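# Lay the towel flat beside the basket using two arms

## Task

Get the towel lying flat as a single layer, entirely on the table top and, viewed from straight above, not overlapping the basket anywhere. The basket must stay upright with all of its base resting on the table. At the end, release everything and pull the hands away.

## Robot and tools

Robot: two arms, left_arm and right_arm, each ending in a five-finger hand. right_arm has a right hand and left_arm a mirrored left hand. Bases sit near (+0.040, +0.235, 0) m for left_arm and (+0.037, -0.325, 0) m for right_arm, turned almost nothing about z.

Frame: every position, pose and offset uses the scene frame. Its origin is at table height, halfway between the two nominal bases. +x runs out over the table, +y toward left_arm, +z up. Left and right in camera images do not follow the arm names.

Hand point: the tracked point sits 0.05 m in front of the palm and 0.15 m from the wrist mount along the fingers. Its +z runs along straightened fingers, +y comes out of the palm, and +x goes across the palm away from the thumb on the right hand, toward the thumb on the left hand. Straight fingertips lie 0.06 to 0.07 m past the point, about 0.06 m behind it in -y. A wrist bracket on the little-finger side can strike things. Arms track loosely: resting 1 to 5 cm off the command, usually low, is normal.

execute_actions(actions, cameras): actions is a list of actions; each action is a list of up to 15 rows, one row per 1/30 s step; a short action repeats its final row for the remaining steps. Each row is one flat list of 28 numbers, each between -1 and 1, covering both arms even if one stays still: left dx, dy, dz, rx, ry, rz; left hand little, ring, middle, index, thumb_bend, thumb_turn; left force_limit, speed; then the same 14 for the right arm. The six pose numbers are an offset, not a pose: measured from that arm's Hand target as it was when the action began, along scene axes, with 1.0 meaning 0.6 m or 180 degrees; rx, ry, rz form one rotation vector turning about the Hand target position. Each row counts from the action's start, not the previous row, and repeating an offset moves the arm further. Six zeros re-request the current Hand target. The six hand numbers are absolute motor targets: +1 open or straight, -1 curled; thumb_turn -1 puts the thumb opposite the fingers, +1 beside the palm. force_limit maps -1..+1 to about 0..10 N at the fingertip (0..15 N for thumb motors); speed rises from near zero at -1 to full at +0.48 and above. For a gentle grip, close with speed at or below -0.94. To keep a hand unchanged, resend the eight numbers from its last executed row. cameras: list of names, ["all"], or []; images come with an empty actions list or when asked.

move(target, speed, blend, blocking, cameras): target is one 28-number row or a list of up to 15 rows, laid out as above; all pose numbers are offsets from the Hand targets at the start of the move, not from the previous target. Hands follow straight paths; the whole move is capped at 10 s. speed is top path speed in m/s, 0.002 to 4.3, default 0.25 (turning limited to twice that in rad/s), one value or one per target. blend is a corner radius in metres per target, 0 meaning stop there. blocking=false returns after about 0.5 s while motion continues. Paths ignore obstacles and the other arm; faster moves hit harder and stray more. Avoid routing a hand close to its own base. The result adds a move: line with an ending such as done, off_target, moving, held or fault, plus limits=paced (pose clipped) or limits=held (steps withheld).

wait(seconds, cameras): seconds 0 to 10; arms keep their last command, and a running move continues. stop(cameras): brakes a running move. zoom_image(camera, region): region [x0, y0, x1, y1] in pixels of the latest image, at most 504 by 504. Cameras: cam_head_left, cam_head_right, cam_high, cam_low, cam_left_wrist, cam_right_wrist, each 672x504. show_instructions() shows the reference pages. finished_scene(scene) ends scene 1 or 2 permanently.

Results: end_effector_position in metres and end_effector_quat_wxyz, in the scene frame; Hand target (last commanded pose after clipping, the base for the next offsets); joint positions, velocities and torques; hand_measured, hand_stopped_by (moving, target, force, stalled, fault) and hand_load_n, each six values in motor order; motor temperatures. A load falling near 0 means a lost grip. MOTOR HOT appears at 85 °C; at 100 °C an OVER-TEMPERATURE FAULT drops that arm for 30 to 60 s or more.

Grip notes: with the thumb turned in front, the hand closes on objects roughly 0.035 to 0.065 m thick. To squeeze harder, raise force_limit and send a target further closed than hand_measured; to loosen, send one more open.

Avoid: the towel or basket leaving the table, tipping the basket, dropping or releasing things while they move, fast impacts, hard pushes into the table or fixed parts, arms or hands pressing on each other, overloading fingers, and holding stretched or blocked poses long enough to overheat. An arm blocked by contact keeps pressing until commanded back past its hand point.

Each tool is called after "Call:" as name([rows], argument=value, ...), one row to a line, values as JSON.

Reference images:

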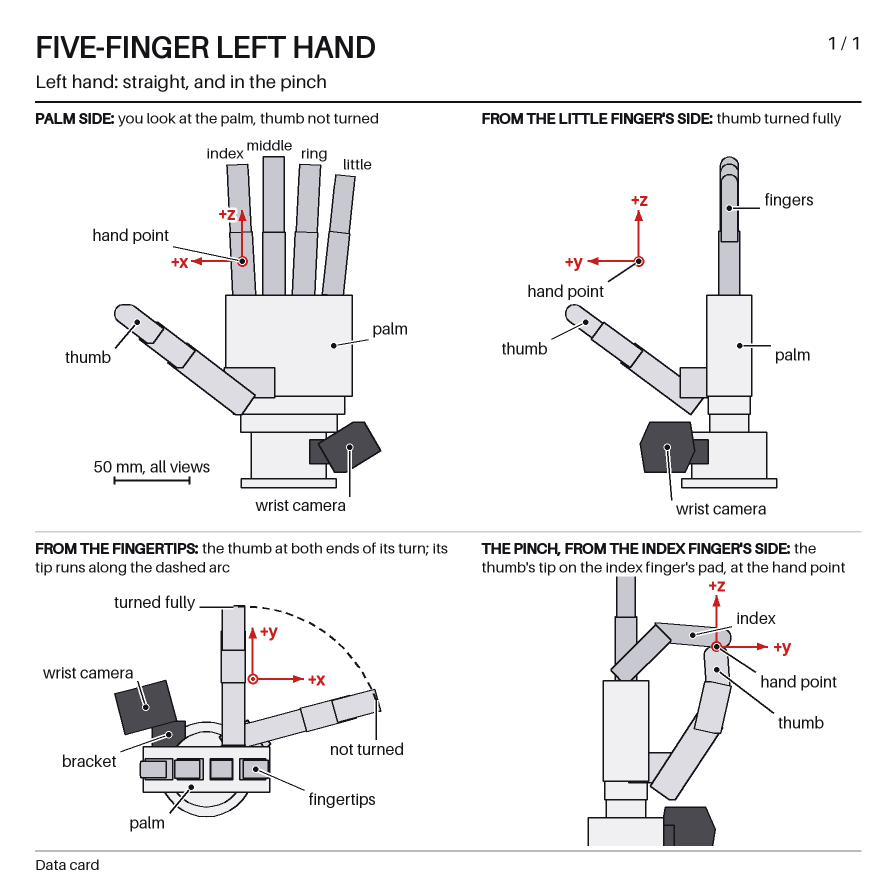

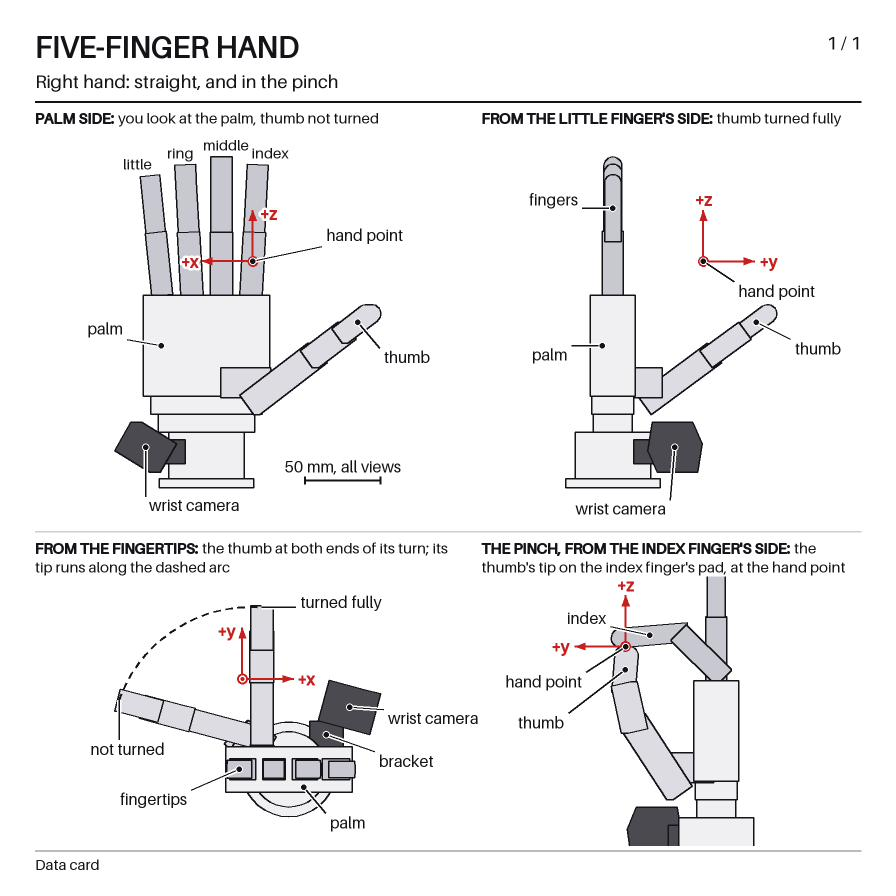

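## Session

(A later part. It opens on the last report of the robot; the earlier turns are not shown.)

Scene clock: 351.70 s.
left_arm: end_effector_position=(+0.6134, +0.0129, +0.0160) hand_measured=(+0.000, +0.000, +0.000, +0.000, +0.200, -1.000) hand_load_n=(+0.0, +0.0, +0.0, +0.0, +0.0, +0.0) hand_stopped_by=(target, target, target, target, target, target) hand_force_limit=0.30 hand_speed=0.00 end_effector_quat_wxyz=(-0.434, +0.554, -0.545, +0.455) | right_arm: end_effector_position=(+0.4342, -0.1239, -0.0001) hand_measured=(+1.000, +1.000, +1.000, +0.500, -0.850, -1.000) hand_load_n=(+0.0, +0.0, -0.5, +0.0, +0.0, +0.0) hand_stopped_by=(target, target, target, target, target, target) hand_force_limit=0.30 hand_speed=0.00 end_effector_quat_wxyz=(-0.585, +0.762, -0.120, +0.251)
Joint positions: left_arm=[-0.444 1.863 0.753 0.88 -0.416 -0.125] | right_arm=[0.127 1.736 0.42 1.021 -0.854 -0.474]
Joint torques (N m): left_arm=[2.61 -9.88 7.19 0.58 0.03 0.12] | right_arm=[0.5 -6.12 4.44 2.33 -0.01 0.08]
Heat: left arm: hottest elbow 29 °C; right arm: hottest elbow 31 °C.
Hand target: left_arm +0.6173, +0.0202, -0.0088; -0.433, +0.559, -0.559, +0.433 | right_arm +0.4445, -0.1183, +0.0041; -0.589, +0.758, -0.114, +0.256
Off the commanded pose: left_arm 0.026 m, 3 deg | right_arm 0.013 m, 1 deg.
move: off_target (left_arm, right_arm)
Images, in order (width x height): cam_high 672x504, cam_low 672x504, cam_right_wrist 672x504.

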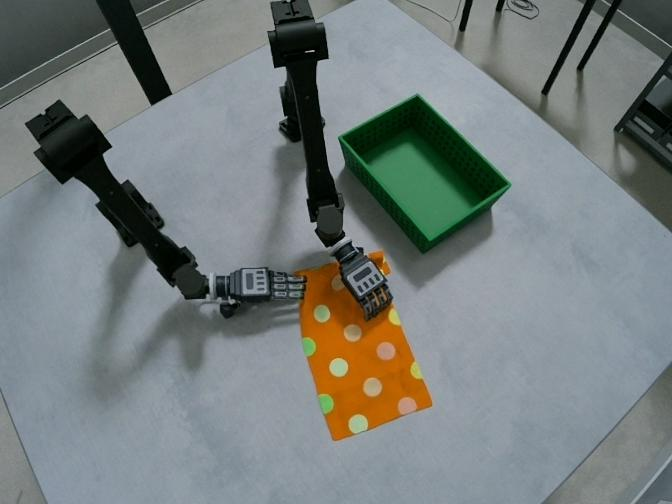

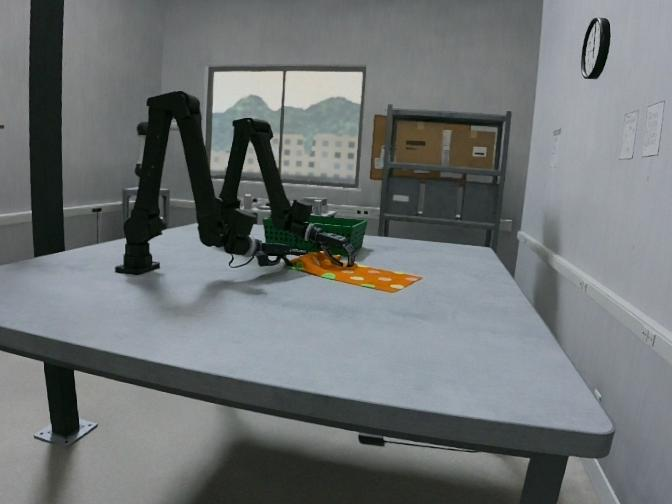

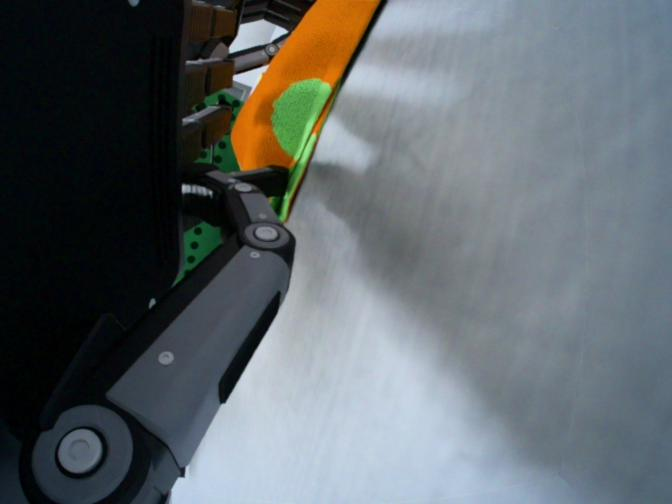

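Call:
move([
  [0,0.0,0,0,0,0, 0,0,0,0,0.2,-1,0.3,0, -0.02,-0.15,0.1,0,0,0, 1,1,1,0.5,-0.85,-1,0.3,0],
  [0,0.0,0,0,0,0, 0,0,0,0,0.2,-1,0.3,0, 0.2,-0.15,0.2,0.0725,0.0576,-0.437, 1,1,1,1,0.2,-1,0.3,0],
  [0,0.0,0,0,0,0, 0,0,0,0,0.2,-1,0.3,0, 0.43,-0.078,0.15,0.0725,0.0576,-0.437, 0,0,0,0,0.2,-1,0.3,0],
  [0,0.0,0,0,0,0, 0,0,0,0,0.2,-1,0.3,0, 0.43,-0.078,-0.005,0.0725,0.0576,-0.437, 0,0,0,0,0.2,-1,0.3,0],
], speed=0.2, cameras=["all"])

Scene clock: 365.50 s.
left_arm: end_effector_position=(+0.6134, +0.0128, +0.0160) hand_measured=(+0.000, +0.000, +0.000, +0.000, +0.200, -1.000) hand_load_n=(+0.0, +0.0, +0.0, +0.0, +0.0, +0.0) hand_stopped_by=(target, target, target, target, target, target) hand_force_limit=0.30 hand_speed=0.00 end_effector_quat_wxyz=(-0.434, +0.554, -0.545, +0.455) | right_arm: end_effector_position=(+0.6998, -0.1609, +0.0231) hand_measured=(+0.000, +0.000, +0.000, +0.000, +0.200, -1.000) hand_load_n=(+0.0, +0.0, -0.5, +0.0, +0.0, +0.0) hand_stopped_by=(target, target, target, target, target, target) hand_force_limit=0.30 hand_speed=0.00 end_effector_quat_wxyz=(+0.371, -0.459, +0.637, -0.496)
Joint positions: left_arm=[-0.444 1.863 0.753 0.88 -0.415 -0.125] | right_arm=[0.358 1.951 1.009 0.645 0.65 0.2]
Joint torques (N m): left_arm=[2.43 -10.23 7.12 0.51 0.04 0.13] | right_arm=[-1.03 -9.11 6.02 1.52 0.01 -0.01]
Heat: left arm: hottest elbow 29 °C; right arm: hottest elbow 32 °C.
Hand target: left_arm +0.6173, +0.0201, -0.0088; -0.432, +0.559, -0.560, +0.433 | right_arm +0.7025, -0.1653, +0.0009; +0.358, -0.467, +0.641, -0.493
Off the commanded pose: left_arm 0.026 m, 3 deg | right_arm 0.023 m, 2 deg.
move: off_target (left_arm, right_arm); target 2's new numbers were sent with right_arm's hand 0.026 m and 2 deg from that target; target 3's new numbers were sent with right_arm's hand 0.024 m and 2 deg from that target

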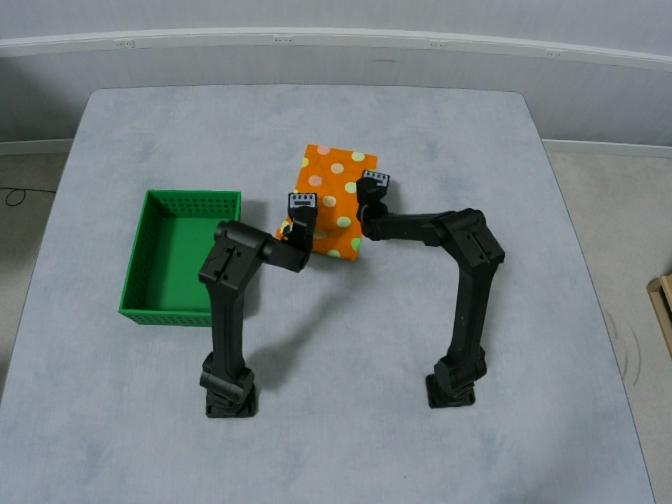

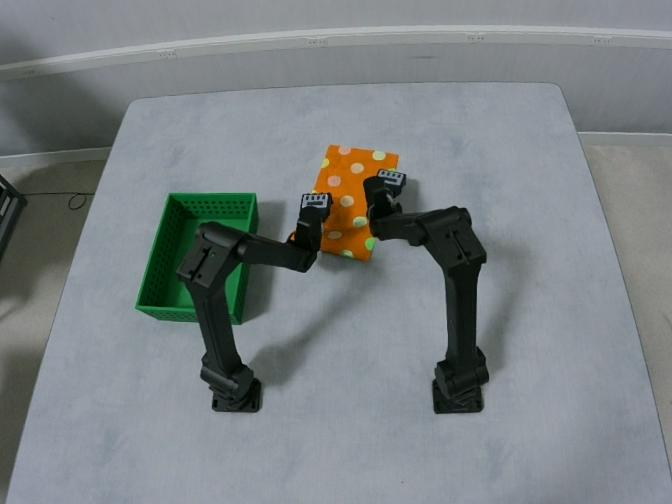

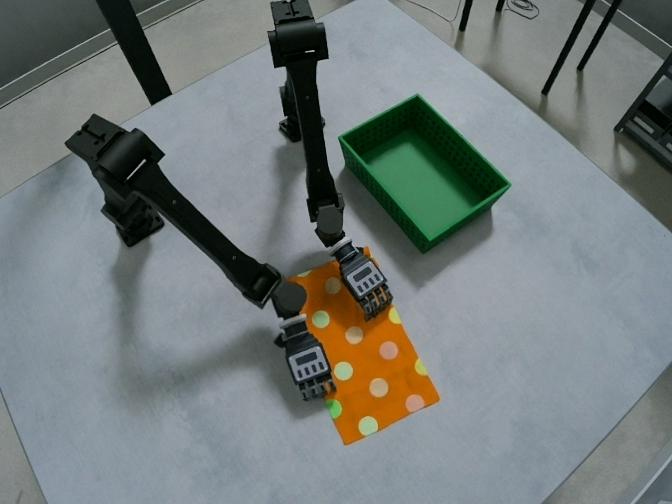

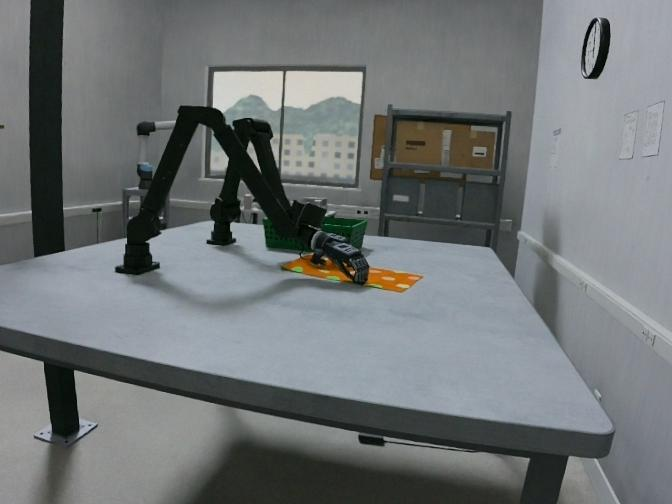

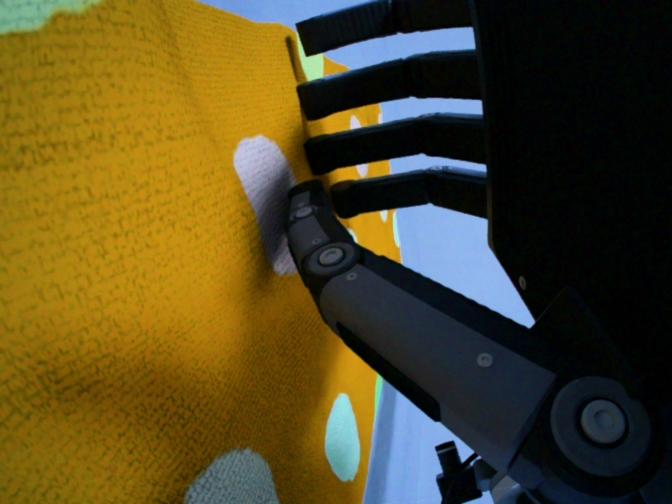

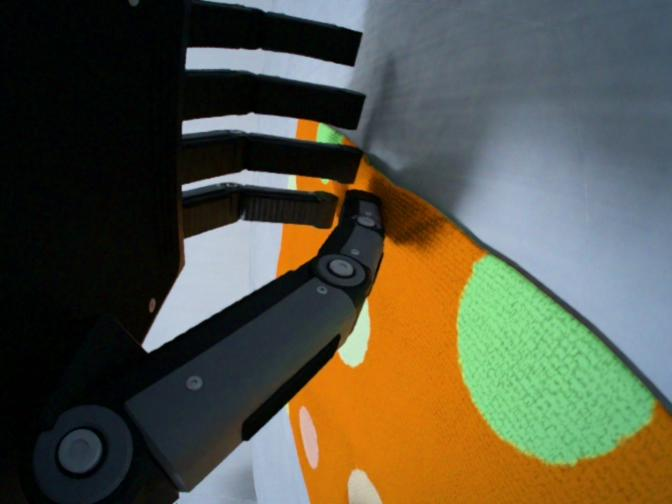

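Call:
move([
  [-0.25,0.0,-0.005,0,0,0.1, 0,0,0,0,0.2,-1,0.3,0, -0.163,0.062,-0.005,0,0,0.1, 0,0,0,0,0.2,-1,0.3,0],
], speed=0.09, cameras=["cam_head_left","cam_left_wrist","cam_right_wrist"])

Scene clock: 368.67 s.
left_arm: end_effector_position=(+0.4855, +0.0140, +0.0148) hand_measured=(+0.000, +0.000, +0.000, +0.000, +0.200, -1.000) hand_load_n=(+0.0, +0.0, +4.0, +0.0, +0.0, +0.0) hand_stopped_by=(target, target, target, target, target, target) hand_force_limit=0.30 hand_speed=0.00 end_effector_quat_wxyz=(-0.494, +0.646, -0.433, +0.388) | right_arm: end_effector_position=(+0.6208, -0.1285, +0.0206) hand_measured=(+0.000, +0.000, +0.000, +0.000, +0.200, -1.000) hand_load_n=(+0.0, +0.0, +2.0, +0.0, +0.0, +0.0) hand_stopped_by=(target, target, target, target, target, target) hand_force_limit=0.30 hand_speed=0.00 end_effector_quat_wxyz=(-0.451, +0.537, -0.561, +0.439)
Joint positions: left_arm=[-0.743 1.721 0.542 0.769 -1.016 -0.429] | right_arm=[0.379 1.852 0.754 0.871 0.386 0.122]
Joint torques (N m): left_arm=[0.15 -8.23 2.13 -0.17 -0.19 0.02] | right_arm=[0.56 -9.35 2.55 1.18 -0.02 -0.18]
Heat: left arm: hottest elbow 29 °C; right arm: hottest elbow 32 °C.
Hand target: left_arm +0.4673, +0.0202, -0.0119; -0.495, +0.640, -0.465, +0.359 | right_arm +0.6047, -0.1280, -0.0021; -0.431, +0.561, -0.560, +0.431
Off the commanded pose: left_arm 0.033 m, 5 deg | right_arm 0.028 m, 4 deg.
move: off_target (left_arm, right_arm)
Images, in order (width x height): cam_head_left 672x504, cam_left_wrist 672x504, cam_right_wrist 672x504.

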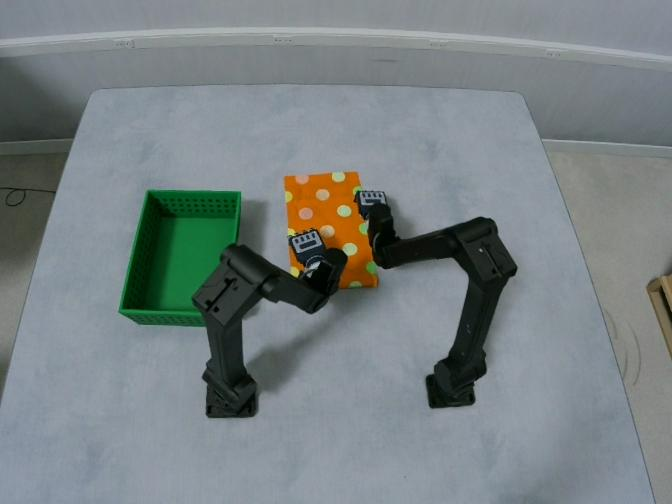

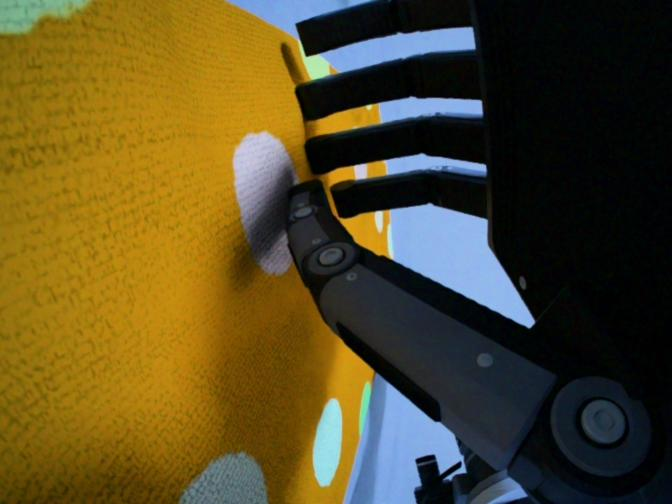

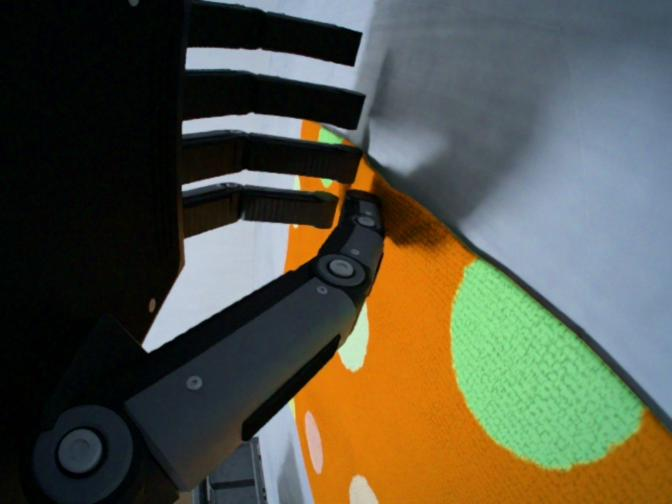

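Call:
move([
  [0.0,0.0,0.2,0,0,0, 0,0,0,0,0.2,-1,0.3,0, 0.0,0.0,0.18,0,0,0, 0,0,0,0,0.2,-1,0.3,0],
  [0.396,0.165,0.2,-0.0132,-0.0251,-0.5001, 1,1,0,0,0.12,-1,0.3,0, 0.2,-0.12,0.18,0.0173,-0.0233,0.3995, 1,1,0,0,0.12,-1,0.3,0],
  [0.396,0.145,0.14,-0.0132,-0.0251,-0.5001, 1,1,0,0,0.12,-1,0.3,0, 0.2,-0.12,0.13,0.0173,-0.0233,0.3995, 1,1,0,0,0.12,-1,0.3,0],
], speed=0.2, cameras=["all"])

Scene clock: 395.90 s.
left_arm: end_effector_position=(+0.7028, +0.1145, +0.0842) hand_measured=(+1.000, +1.000, +0.000, +0.000, +0.120, -1.000) hand_load_n=(-0.5, -0.5, +0.0, +0.0, +0.5, +0.0) hand_stopped_by=(target, target, target, target, target, target) hand_force_limit=0.30 hand_speed=0.00 end_effector_quat_wxyz=(+0.107, -0.118, +0.756, -0.635) | right_arm: end_effector_position=(+0.7098, -0.1956, +0.0653) hand_measured=(+1.000, +1.000, +0.000, +0.000, +0.120, -1.000) hand_load_n=(+0.0, +0.0, +0.0, +0.0, +0.0, +0.0) hand_stopped_by=(target, target, target, target, target, target) hand_force_limit=0.30 hand_speed=0.00 end_effector_quat_wxyz=(-0.633, +0.758, -0.136, +0.080)
Joint positions: left_arm=[0.092 2.059 1.475 -0.074 1.289 0.652] | right_arm=[-0.088 2.124 1.541 -0.123 -1.28 -0.632]
Joint torques (N m): left_arm=[0.38 -16.91 9.32 1.5 0.28 -0.05] | right_arm=[-0.73 -15.33 8.75 1.78 -0.52 -0.11]
Heat: left arm: hottest elbow 29 °C; right arm: hottest elbow 31 °C.
Hand target: left_arm +0.7049, +0.1070, +0.0722; +0.100, -0.120, +0.757, -0.635 | right_arm +0.7248, -0.2001, +0.0760; -0.635, +0.757, -0.120, +0.101
Off the commanded pose: left_arm 0.014 m, 1 deg | right_arm 0.019 m, 3 deg.
move: off_target (left_arm, right_arm); target 2's new numbers were sent with right_arm's hand 0.021 m and 2 deg from that target

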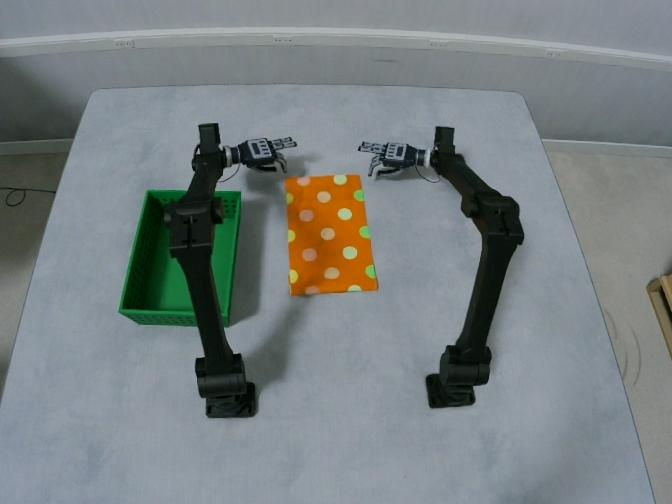

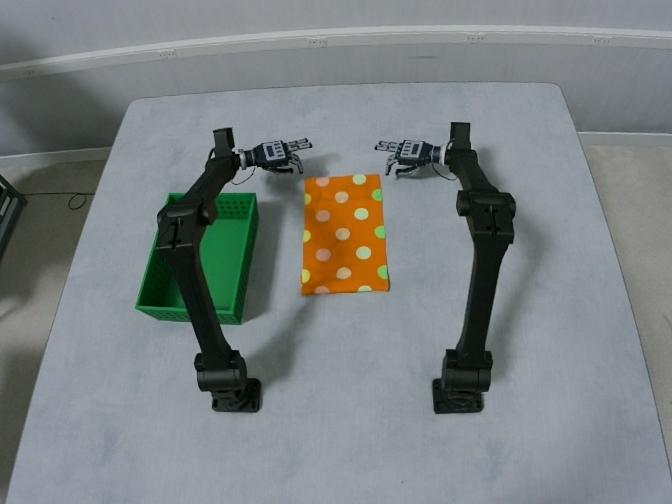

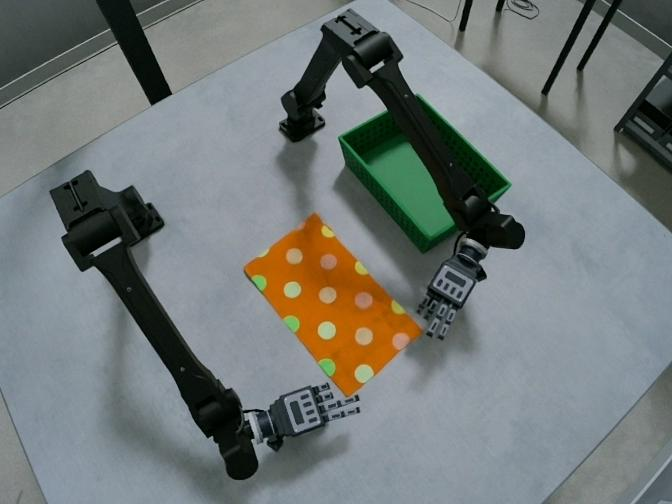

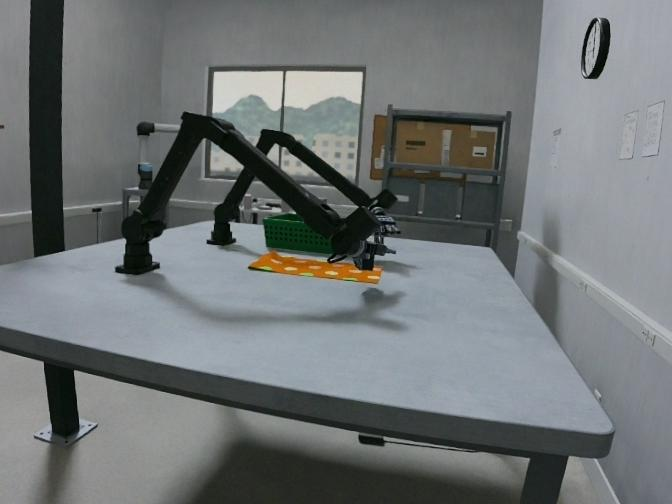

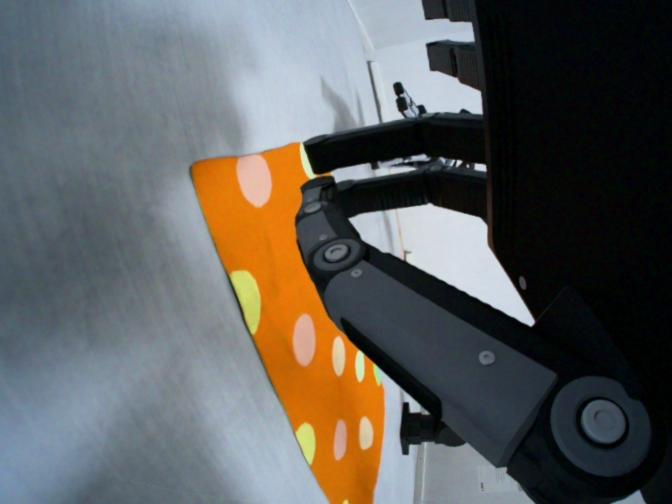

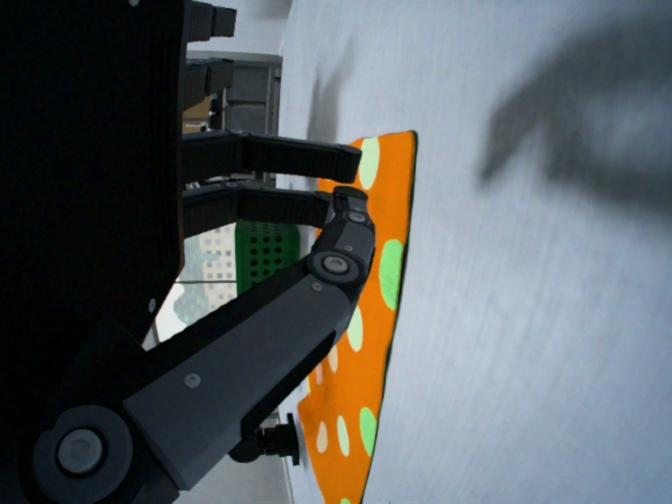

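Call:
move([
  [-0.052,-0.017,-0.075,0,0,0, 1,1,0,0,0.12,-1,0.3,0, 0.018,0.056,-0.045,0,0,0, 1,1,0,0,0.12,-1,0.3,0],
], speed=0.1, cameras=["cam_left_wrist","cam_right_wrist","cam_low"])

Scene clock: 399.83 s.
left_arm: end_effector_position=(+0.6777, +0.1034, +0.0454) hand_measured=(+1.000, +1.000, +0.000, +0.000, +0.120, -1.000) hand_load_n=(+0.0, +0.0, +0.0, +0.0, +0.0, +0.0) hand_stopped_by=(target, target, target, target, target, target) hand_force_limit=0.30 hand_speed=0.00 end_effector_quat_wxyz=(+0.113, -0.111, +0.756, -0.636) | right_arm: end_effector_position=(+0.7199, -0.1664, +0.0375) hand_measured=(+1.000, +1.000, +0.000, +0.000, +0.120, -1.000) hand_load_n=(+0.0, -0.5, +0.0, +0.0, +0.0, +0.0) hand_stopped_by=(target, target, target, target, target, target) hand_force_limit=0.30 hand_speed=0.00 end_effector_quat_wxyz=(-0.632, +0.759, -0.130, +0.085)
Joint positions: left_arm=[0.078 2.064 1.348 0.099 1.279 0.626] | right_arm=[-0.042 2.18 1.541 0.022 -1.244 -0.556]
Joint torques (N m): left_arm=[0.44 -16.32 7.42 1.43 0.25 -0.08] | right_arm=[-0.56 -15.5 8.95 1.91 -0.28 0.11]
Heat: left arm: hottest elbow 29 °C; right arm: hottest elbow 32 °C.
Hand target: left_arm +0.6738, +0.0969, +0.0273; +0.100, -0.119, +0.756, -0.635 | right_arm +0.7355, -0.1665, +0.0489; -0.635, +0.757, -0.120, +0.101
Off the commanded pose: left_arm 0.020 m, 2 deg | right_arm 0.019 m, 2 deg.
move: off_target (left_arm, right_arm)
Images, in order (width x height): cam_low 672x504, cam_left_wrist 672x504, cam_right_wrist 672x504.

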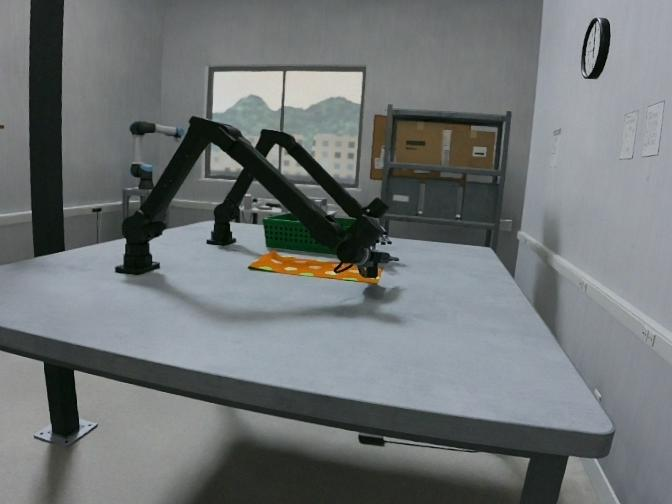

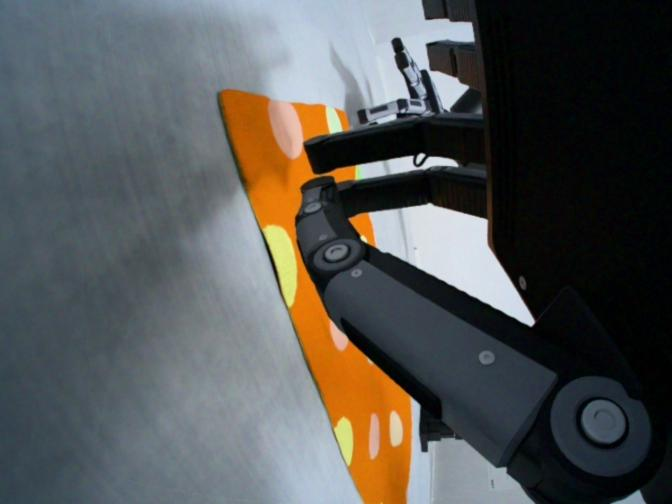

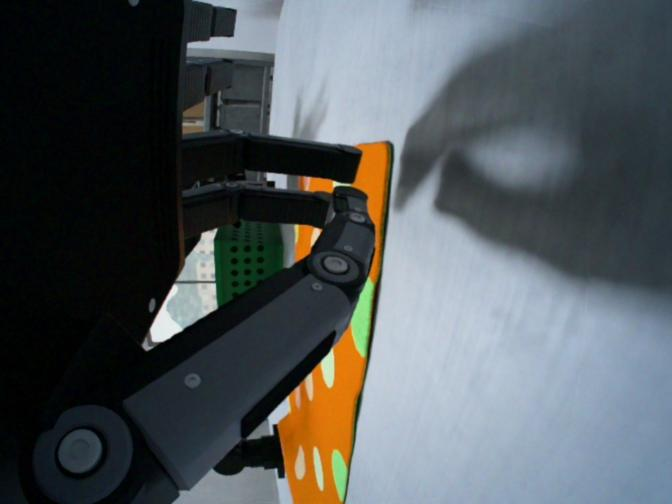

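Call:
move([
  [-0.01,0.033,-0.02,0,0,0, 1,1,0,0,0.12,-1,0.3,0, 0.0,0.004,-0.018,0,0,0, 1,1,0,0,0.12,-1,0.3,0],
], speed=0.08, cameras=["cam_left_wrist","cam_right_wrist"])

Scene clock: 402.60 s.
left_arm: end_effector_position=(+0.6712, +0.1116, +0.0333) hand_measured=(+1.000, +1.000, +0.000, +0.000, +0.120, -1.000) hand_load_n=(+0.0, +0.0, +0.0, +0.0, +0.0, +0.0) hand_stopped_by=(target, target, target, target, target, target) hand_force_limit=0.30 hand_speed=0.00 end_effector_quat_wxyz=(+0.110, -0.108, +0.756, -0.636) | right_arm: end_effector_position=(+0.7224, -0.1665, +0.0305) hand_measured=(+1.000, +1.000, +0.000, +0.000, +0.120, -1.000) hand_load_n=(+0.0, +0.0, +0.0, +0.0, +0.0, +0.0) hand_stopped_by=(target, target, target, target, target, target) hand_force_limit=0.30 hand_speed=0.00 end_effector_quat_wxyz=(-0.632, +0.758, -0.130, +0.089)
Joint positions: left_arm=[0.093 2.077 1.338 0.073 1.298 0.676] | right_arm=[-0.042 2.194 1.541 0.049 -1.24 -0.548]
Joint torques (N m): left_arm=[2.2 -16.26 7.51 0.53 0.57 0.15] | right_arm=[-0.03 -15.27 8.59 1.87 -0.29 0.11]
Heat: left arm: hottest elbow 29 °C; right arm: hottest elbow 32 °C.
Hand target: left_arm +0.6678, +0.1167, +0.0152; +0.100, -0.119, +0.756, -0.635 | right_arm +0.7356, -0.1641, +0.0381; -0.635, +0.757, -0.120, +0.101
Off the commanded pose: left_arm 0.019 m, 2 deg | right_arm 0.015 m, 2 deg.
move: off_target (left_arm, right_arm)
Images, in order (width x height): cam_left_wrist 672x504, cam_right_wrist 672x504.

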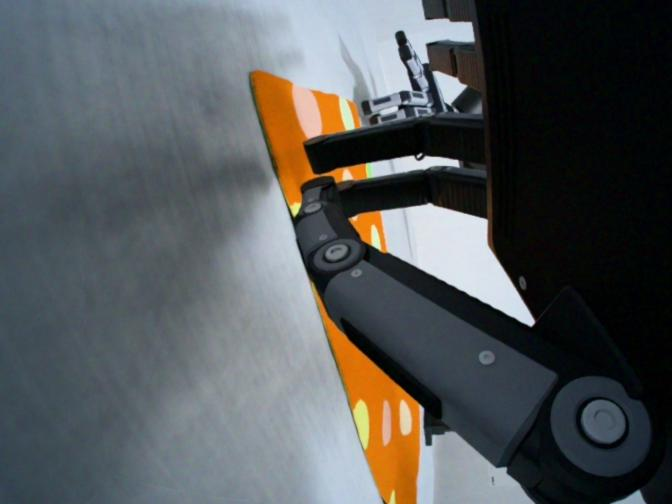

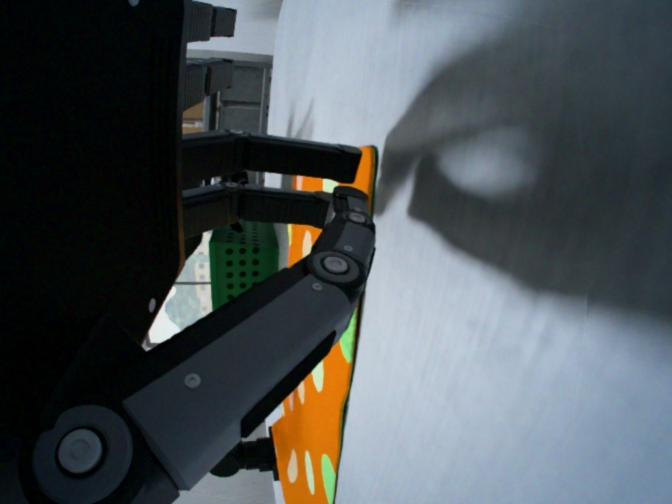

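Call:
move([
  [-0.003,-0.005,-0.022,0,0,0, 1,1,0,0,0.12,-1,0.3,0, -0.01,0.018,-0.035,0,0,0, 1,1,0,0,0.12,-1,0.3,0],
], speed=0.06, cameras=["cam_left_wrist","cam_right_wrist"])

Scene clock: 404.30 s.
left_arm: end_effector_position=(+0.6683, +0.1113, +0.0191) hand_measured=(+1.000, +1.000, +0.000, +0.000, +0.120, -1.000) hand_load_n=(+0.0, +0.0, +0.0, +0.0, +0.0, +0.0) hand_stopped_by=(target, target, target, target, target, target) hand_force_limit=0.30 hand_speed=0.00 end_effector_quat_wxyz=(+0.105, -0.112, +0.756, -0.636) | right_arm: end_effector_position=(+0.7297, -0.1595, +0.0235) hand_measured=(+1.000, +1.000, +0.000, +0.000, +0.120, -1.000) hand_load_n=(+0.0, +0.0, +0.0, +0.0, +0.0, +0.0) hand_stopped_by=(target, target, target, target, target, target) hand_force_limit=0.30 hand_speed=0.00 end_effector_quat_wxyz=(-0.634, +0.757, -0.120, +0.104)
Joint positions: left_arm=[0.093 2.098 1.33 0.09 1.298 0.677] | right_arm=[-0.031 2.213 1.541 0.127 -1.227 -0.524]
Joint velocities: left_arm=[within noise] | right_arm=[-0.005 -0.024 -0.002 -0.046 -0.051 0.037]
Joint torques (N m): left_arm=[1.49 -15.79 6.97 1.44 0.44 0.07] | right_arm=[0.85 -15.27 6.28 1.92 -0.24 0.14]
Heat: left arm: hottest elbow 29 °C; right arm: hottest elbow 32 °C.
Hand target: left_arm +0.6660, +0.1137, +0.0021; +0.100, -0.119, +0.756, -0.635 | right_arm +0.7296, -0.1533, +0.0173; -0.635, +0.757, -0.120, +0.101
Off the commanded pose: left_arm 0.017 m, 1 deg | right_arm 0.009 m, 0 deg.
move: off_target (left_arm)
Images, in order (width x height): cam_left_wrist 672x504, cam_right_wrist 672x504.

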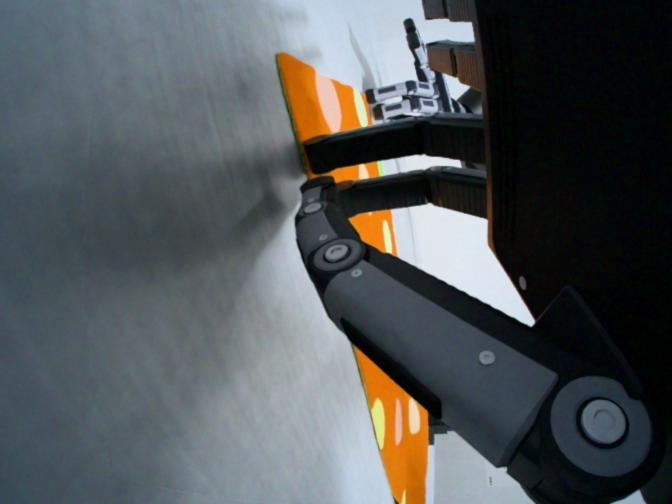

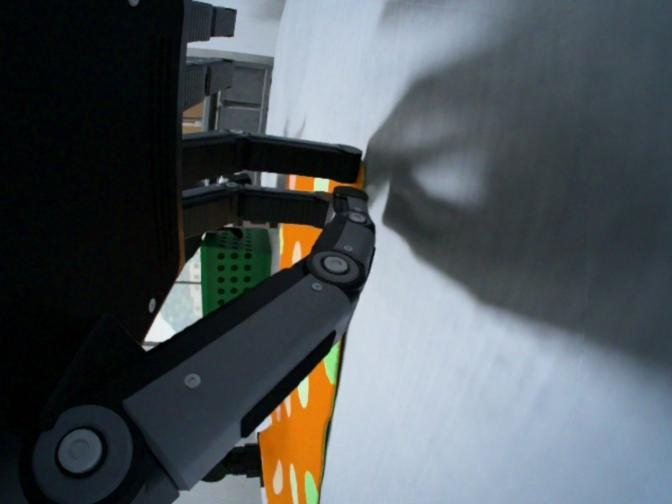

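Call:
move([
  [0.0,0.0,-0.012,0,0,0, 1,1,0,0,0.12,-1,0.3,0, 0.0,0.0,-0.025,0,0,0, 1,1,0,0,0.12,-1,0.3,0],
], speed=0.06, cameras=["cam_left_wrist","cam_right_wrist","cam_low"])

Call:
zoom_image(camera="cam_low", region=[330, 223, 420, 303])

Scene clock: 406.10 s.
left_arm: end_effector_position=(+0.6699, +0.1114, +0.0183) hand_measured=(+1.000, +1.000, +0.000, +0.000, +0.120, -1.000) hand_load_n=(+0.0, +0.0, +0.0, +0.0, +0.0, +0.0) hand_stopped_by=(target, target, target, target, target, target) hand_force_limit=0.30 hand_speed=0.00 end_effector_quat_wxyz=(+0.110, -0.108, +0.756, -0.636) | right_arm: end_effector_position=(+0.7319, -0.1592, +0.0213) hand_measured=(+1.000, +1.000, +0.000, +0.000, +0.120, -1.000) hand_load_n=(+0.0, +0.0, +0.5, +0.0, +0.0, +0.0) hand_stopped_by=(target, target, target, target, target, target) hand_force_limit=0.30 hand_speed=0.00 end_effector_quat_wxyz=(-0.636, +0.755, -0.115, +0.109)
Joint positions: left_arm=[0.093 2.101 1.33 0.104 1.298 0.677] | right_arm=[-0.031 2.221 1.541 0.157 -1.23 -0.516]
Joint torques (N m): left_arm=[1.96 -15.38 6.84 1.43 0.44 0.07] | right_arm=[0.38 -14.15 6.06 1.89 -0.12 0.01]
Heat: left arm: hottest elbow 29 °C; right arm: hottest elbow 32 °C.
Hand target: left_arm +0.6661, +0.1137, -0.0052; +0.100, -0.119, +0.756, -0.635 | right_arm +0.7295, -0.1533, +0.0021; -0.635, +0.757, -0.120, +0.101
Off the commanded pose: left_arm 0.024 m, 2 deg | right_arm 0.020 m, 1 deg.
move: off_target (left_arm, right_arm)
Images, in order (width x height): cam_low 672x504, cam_left_wrist 672x504, cam_right_wrist 672x504.

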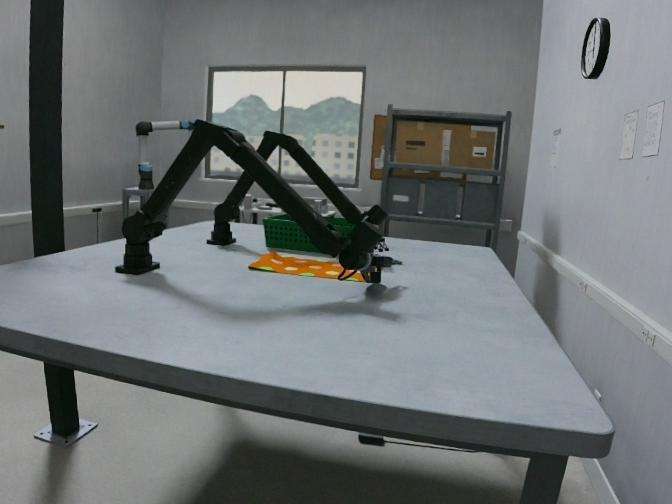

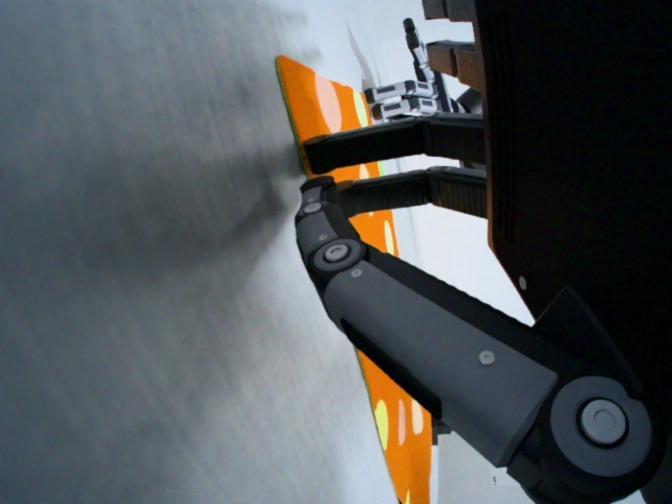

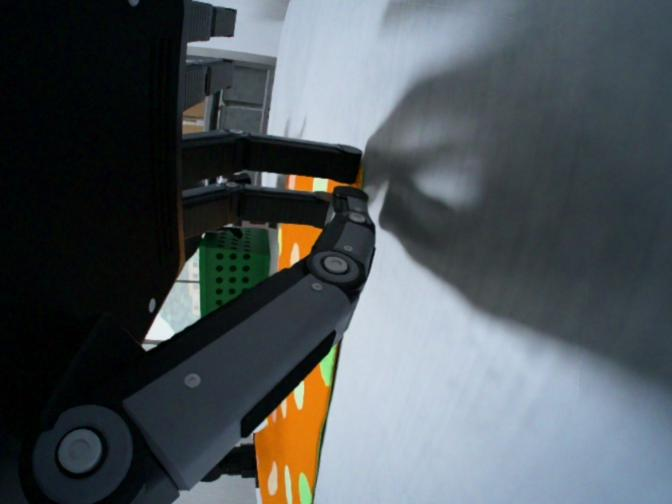

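Scaled by 5.600 from the camera's 672x504 image, which has a finer 960x720 frame.

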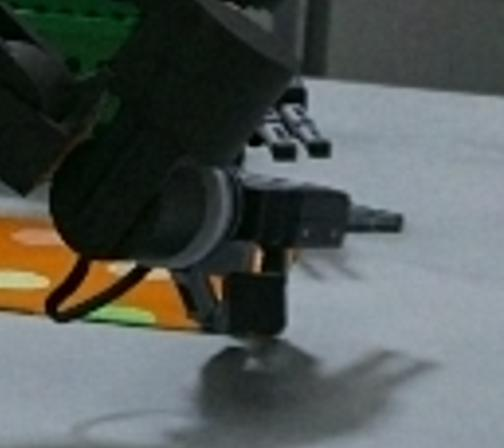

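Call:
move([
  [0.0,0.0,-0.02,0,0,0, 1,1,-0.6,-0.6,0.12,-1,0.3,-0.9, 0.0,0.0,-0.02,0,0,0, 1,1,-0.6,-0.6,0.12,-1,0.3,-0.9],
], speed=0.02, cameras=["cam_left_wrist","cam_right_wrist","cam_low"])

Call:
zoom_image(camera="cam_right_wrist", region=[240, 100, 480, 340])

Call:
zoom_image(camera="cam_left_wrist", region=[200, 60, 440, 300])

Scene clock: 409.47 s.
left_arm: end_effector_position=(+0.6728, +0.1117, +0.0181) hand_measured=(+1.000, +1.000, -0.248, -0.268, +0.120, -1.000) hand_load_n=(+0.0, +0.0, +9.0, +6.5, +2.0, -4.0) hand_stopped_by=(target, target, force, force, target, target) hand_force_limit=0.30 hand_speed=-0.90 end_effector_quat_wxyz=(+0.117, -0.102, +0.756, -0.636) | right_arm: end_effector_position=(+0.7335, -0.1530, +0.0212) hand_measured=(+1.000, +1.000, -0.248, -0.258, +0.120, -1.000) hand_load_n=(-0.5, +0.0, +9.0, +3.5, +1.5, -1.5) hand_stopped_by=(target, target, force, force, target, target) hand_force_limit=0.30 hand_speed=-0.90 end_effector_quat_wxyz=(-0.638, +0.754, -0.103, +0.116)
Joint positions: left_arm=[0.093 2.104 1.33 0.128 1.298 0.677] | right_arm=[-0.022 2.226 1.541 0.188 -1.232 -0.516]
Joint torques (N m): left_arm=[1.49 -14.33 6.54 1.29 0.44 0.03] | right_arm=[-0.32 -13.1 5.9 1.48 -0.03 0.02]
Heat: left arm: hottest elbow 29 °C; right arm: hottest elbow 32 °C.
Hand target: left_arm +0.6660, +0.1137, -0.0171; +0.100, -0.119, +0.756, -0.635 | right_arm +0.7296, -0.1532, -0.0097; -0.635, +0.757, -0.120, +0.101
Off the commanded pose: left_arm 0.036 m, 3 deg | right_arm 0.031 m, 3 deg.
move: off_target (left_arm, right_arm)
Images, in order (width x height): cam_low 672x504, cam_left_wrist 672x504, cam_right_wrist 672x504.

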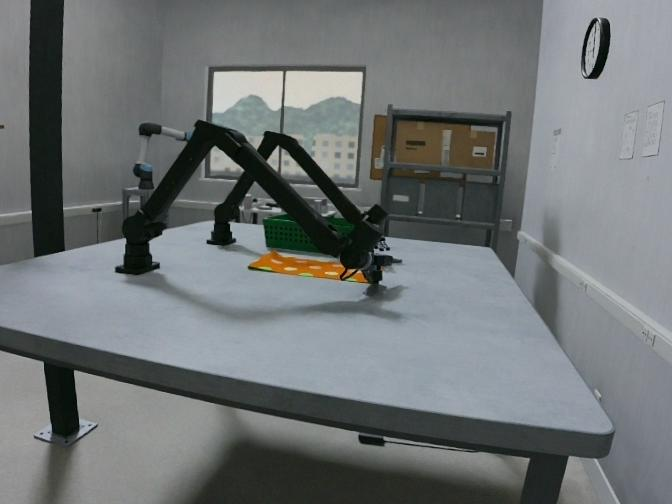

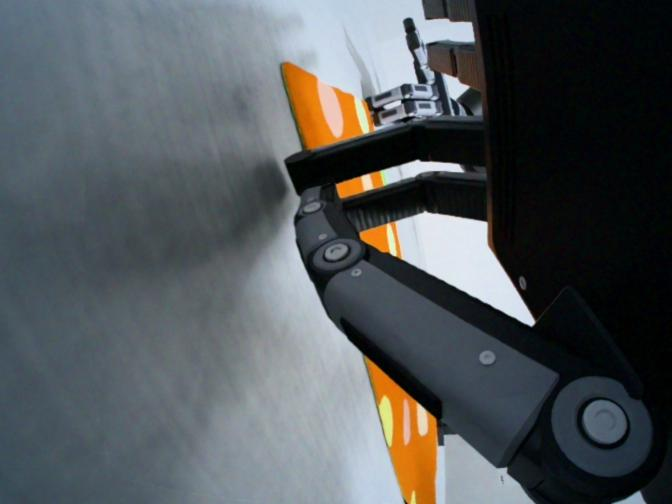

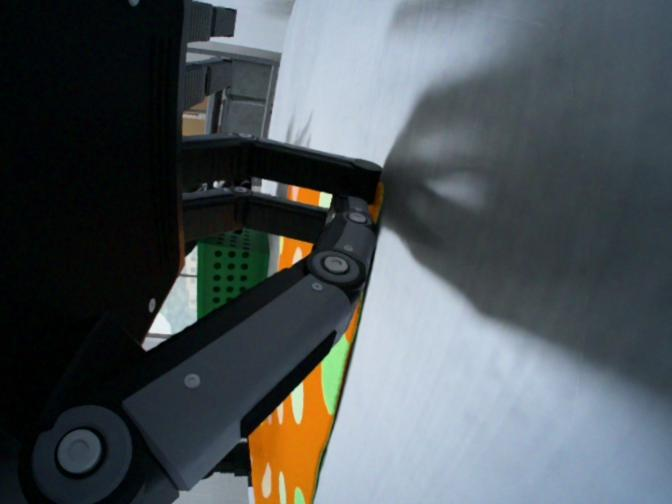

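Scaled by 2.100 from the camera's 672x504 image, which has a finer 960x720 frame.

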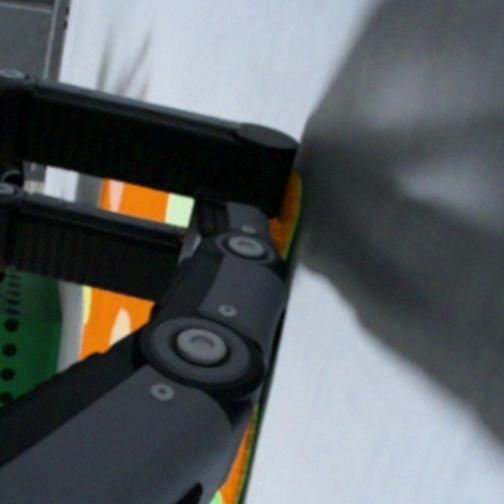

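Scaled by 2.100 from the camera's 672x504 image, which has a finer 960x720 frame.

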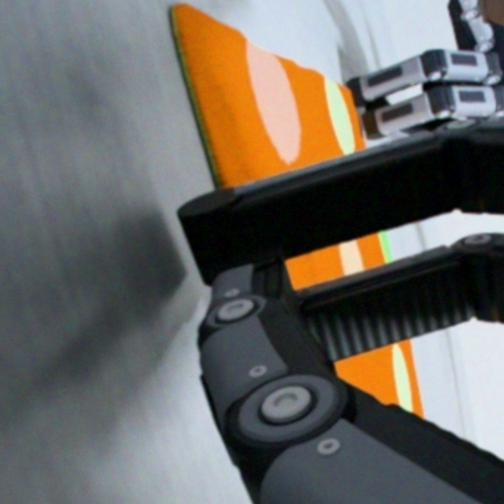

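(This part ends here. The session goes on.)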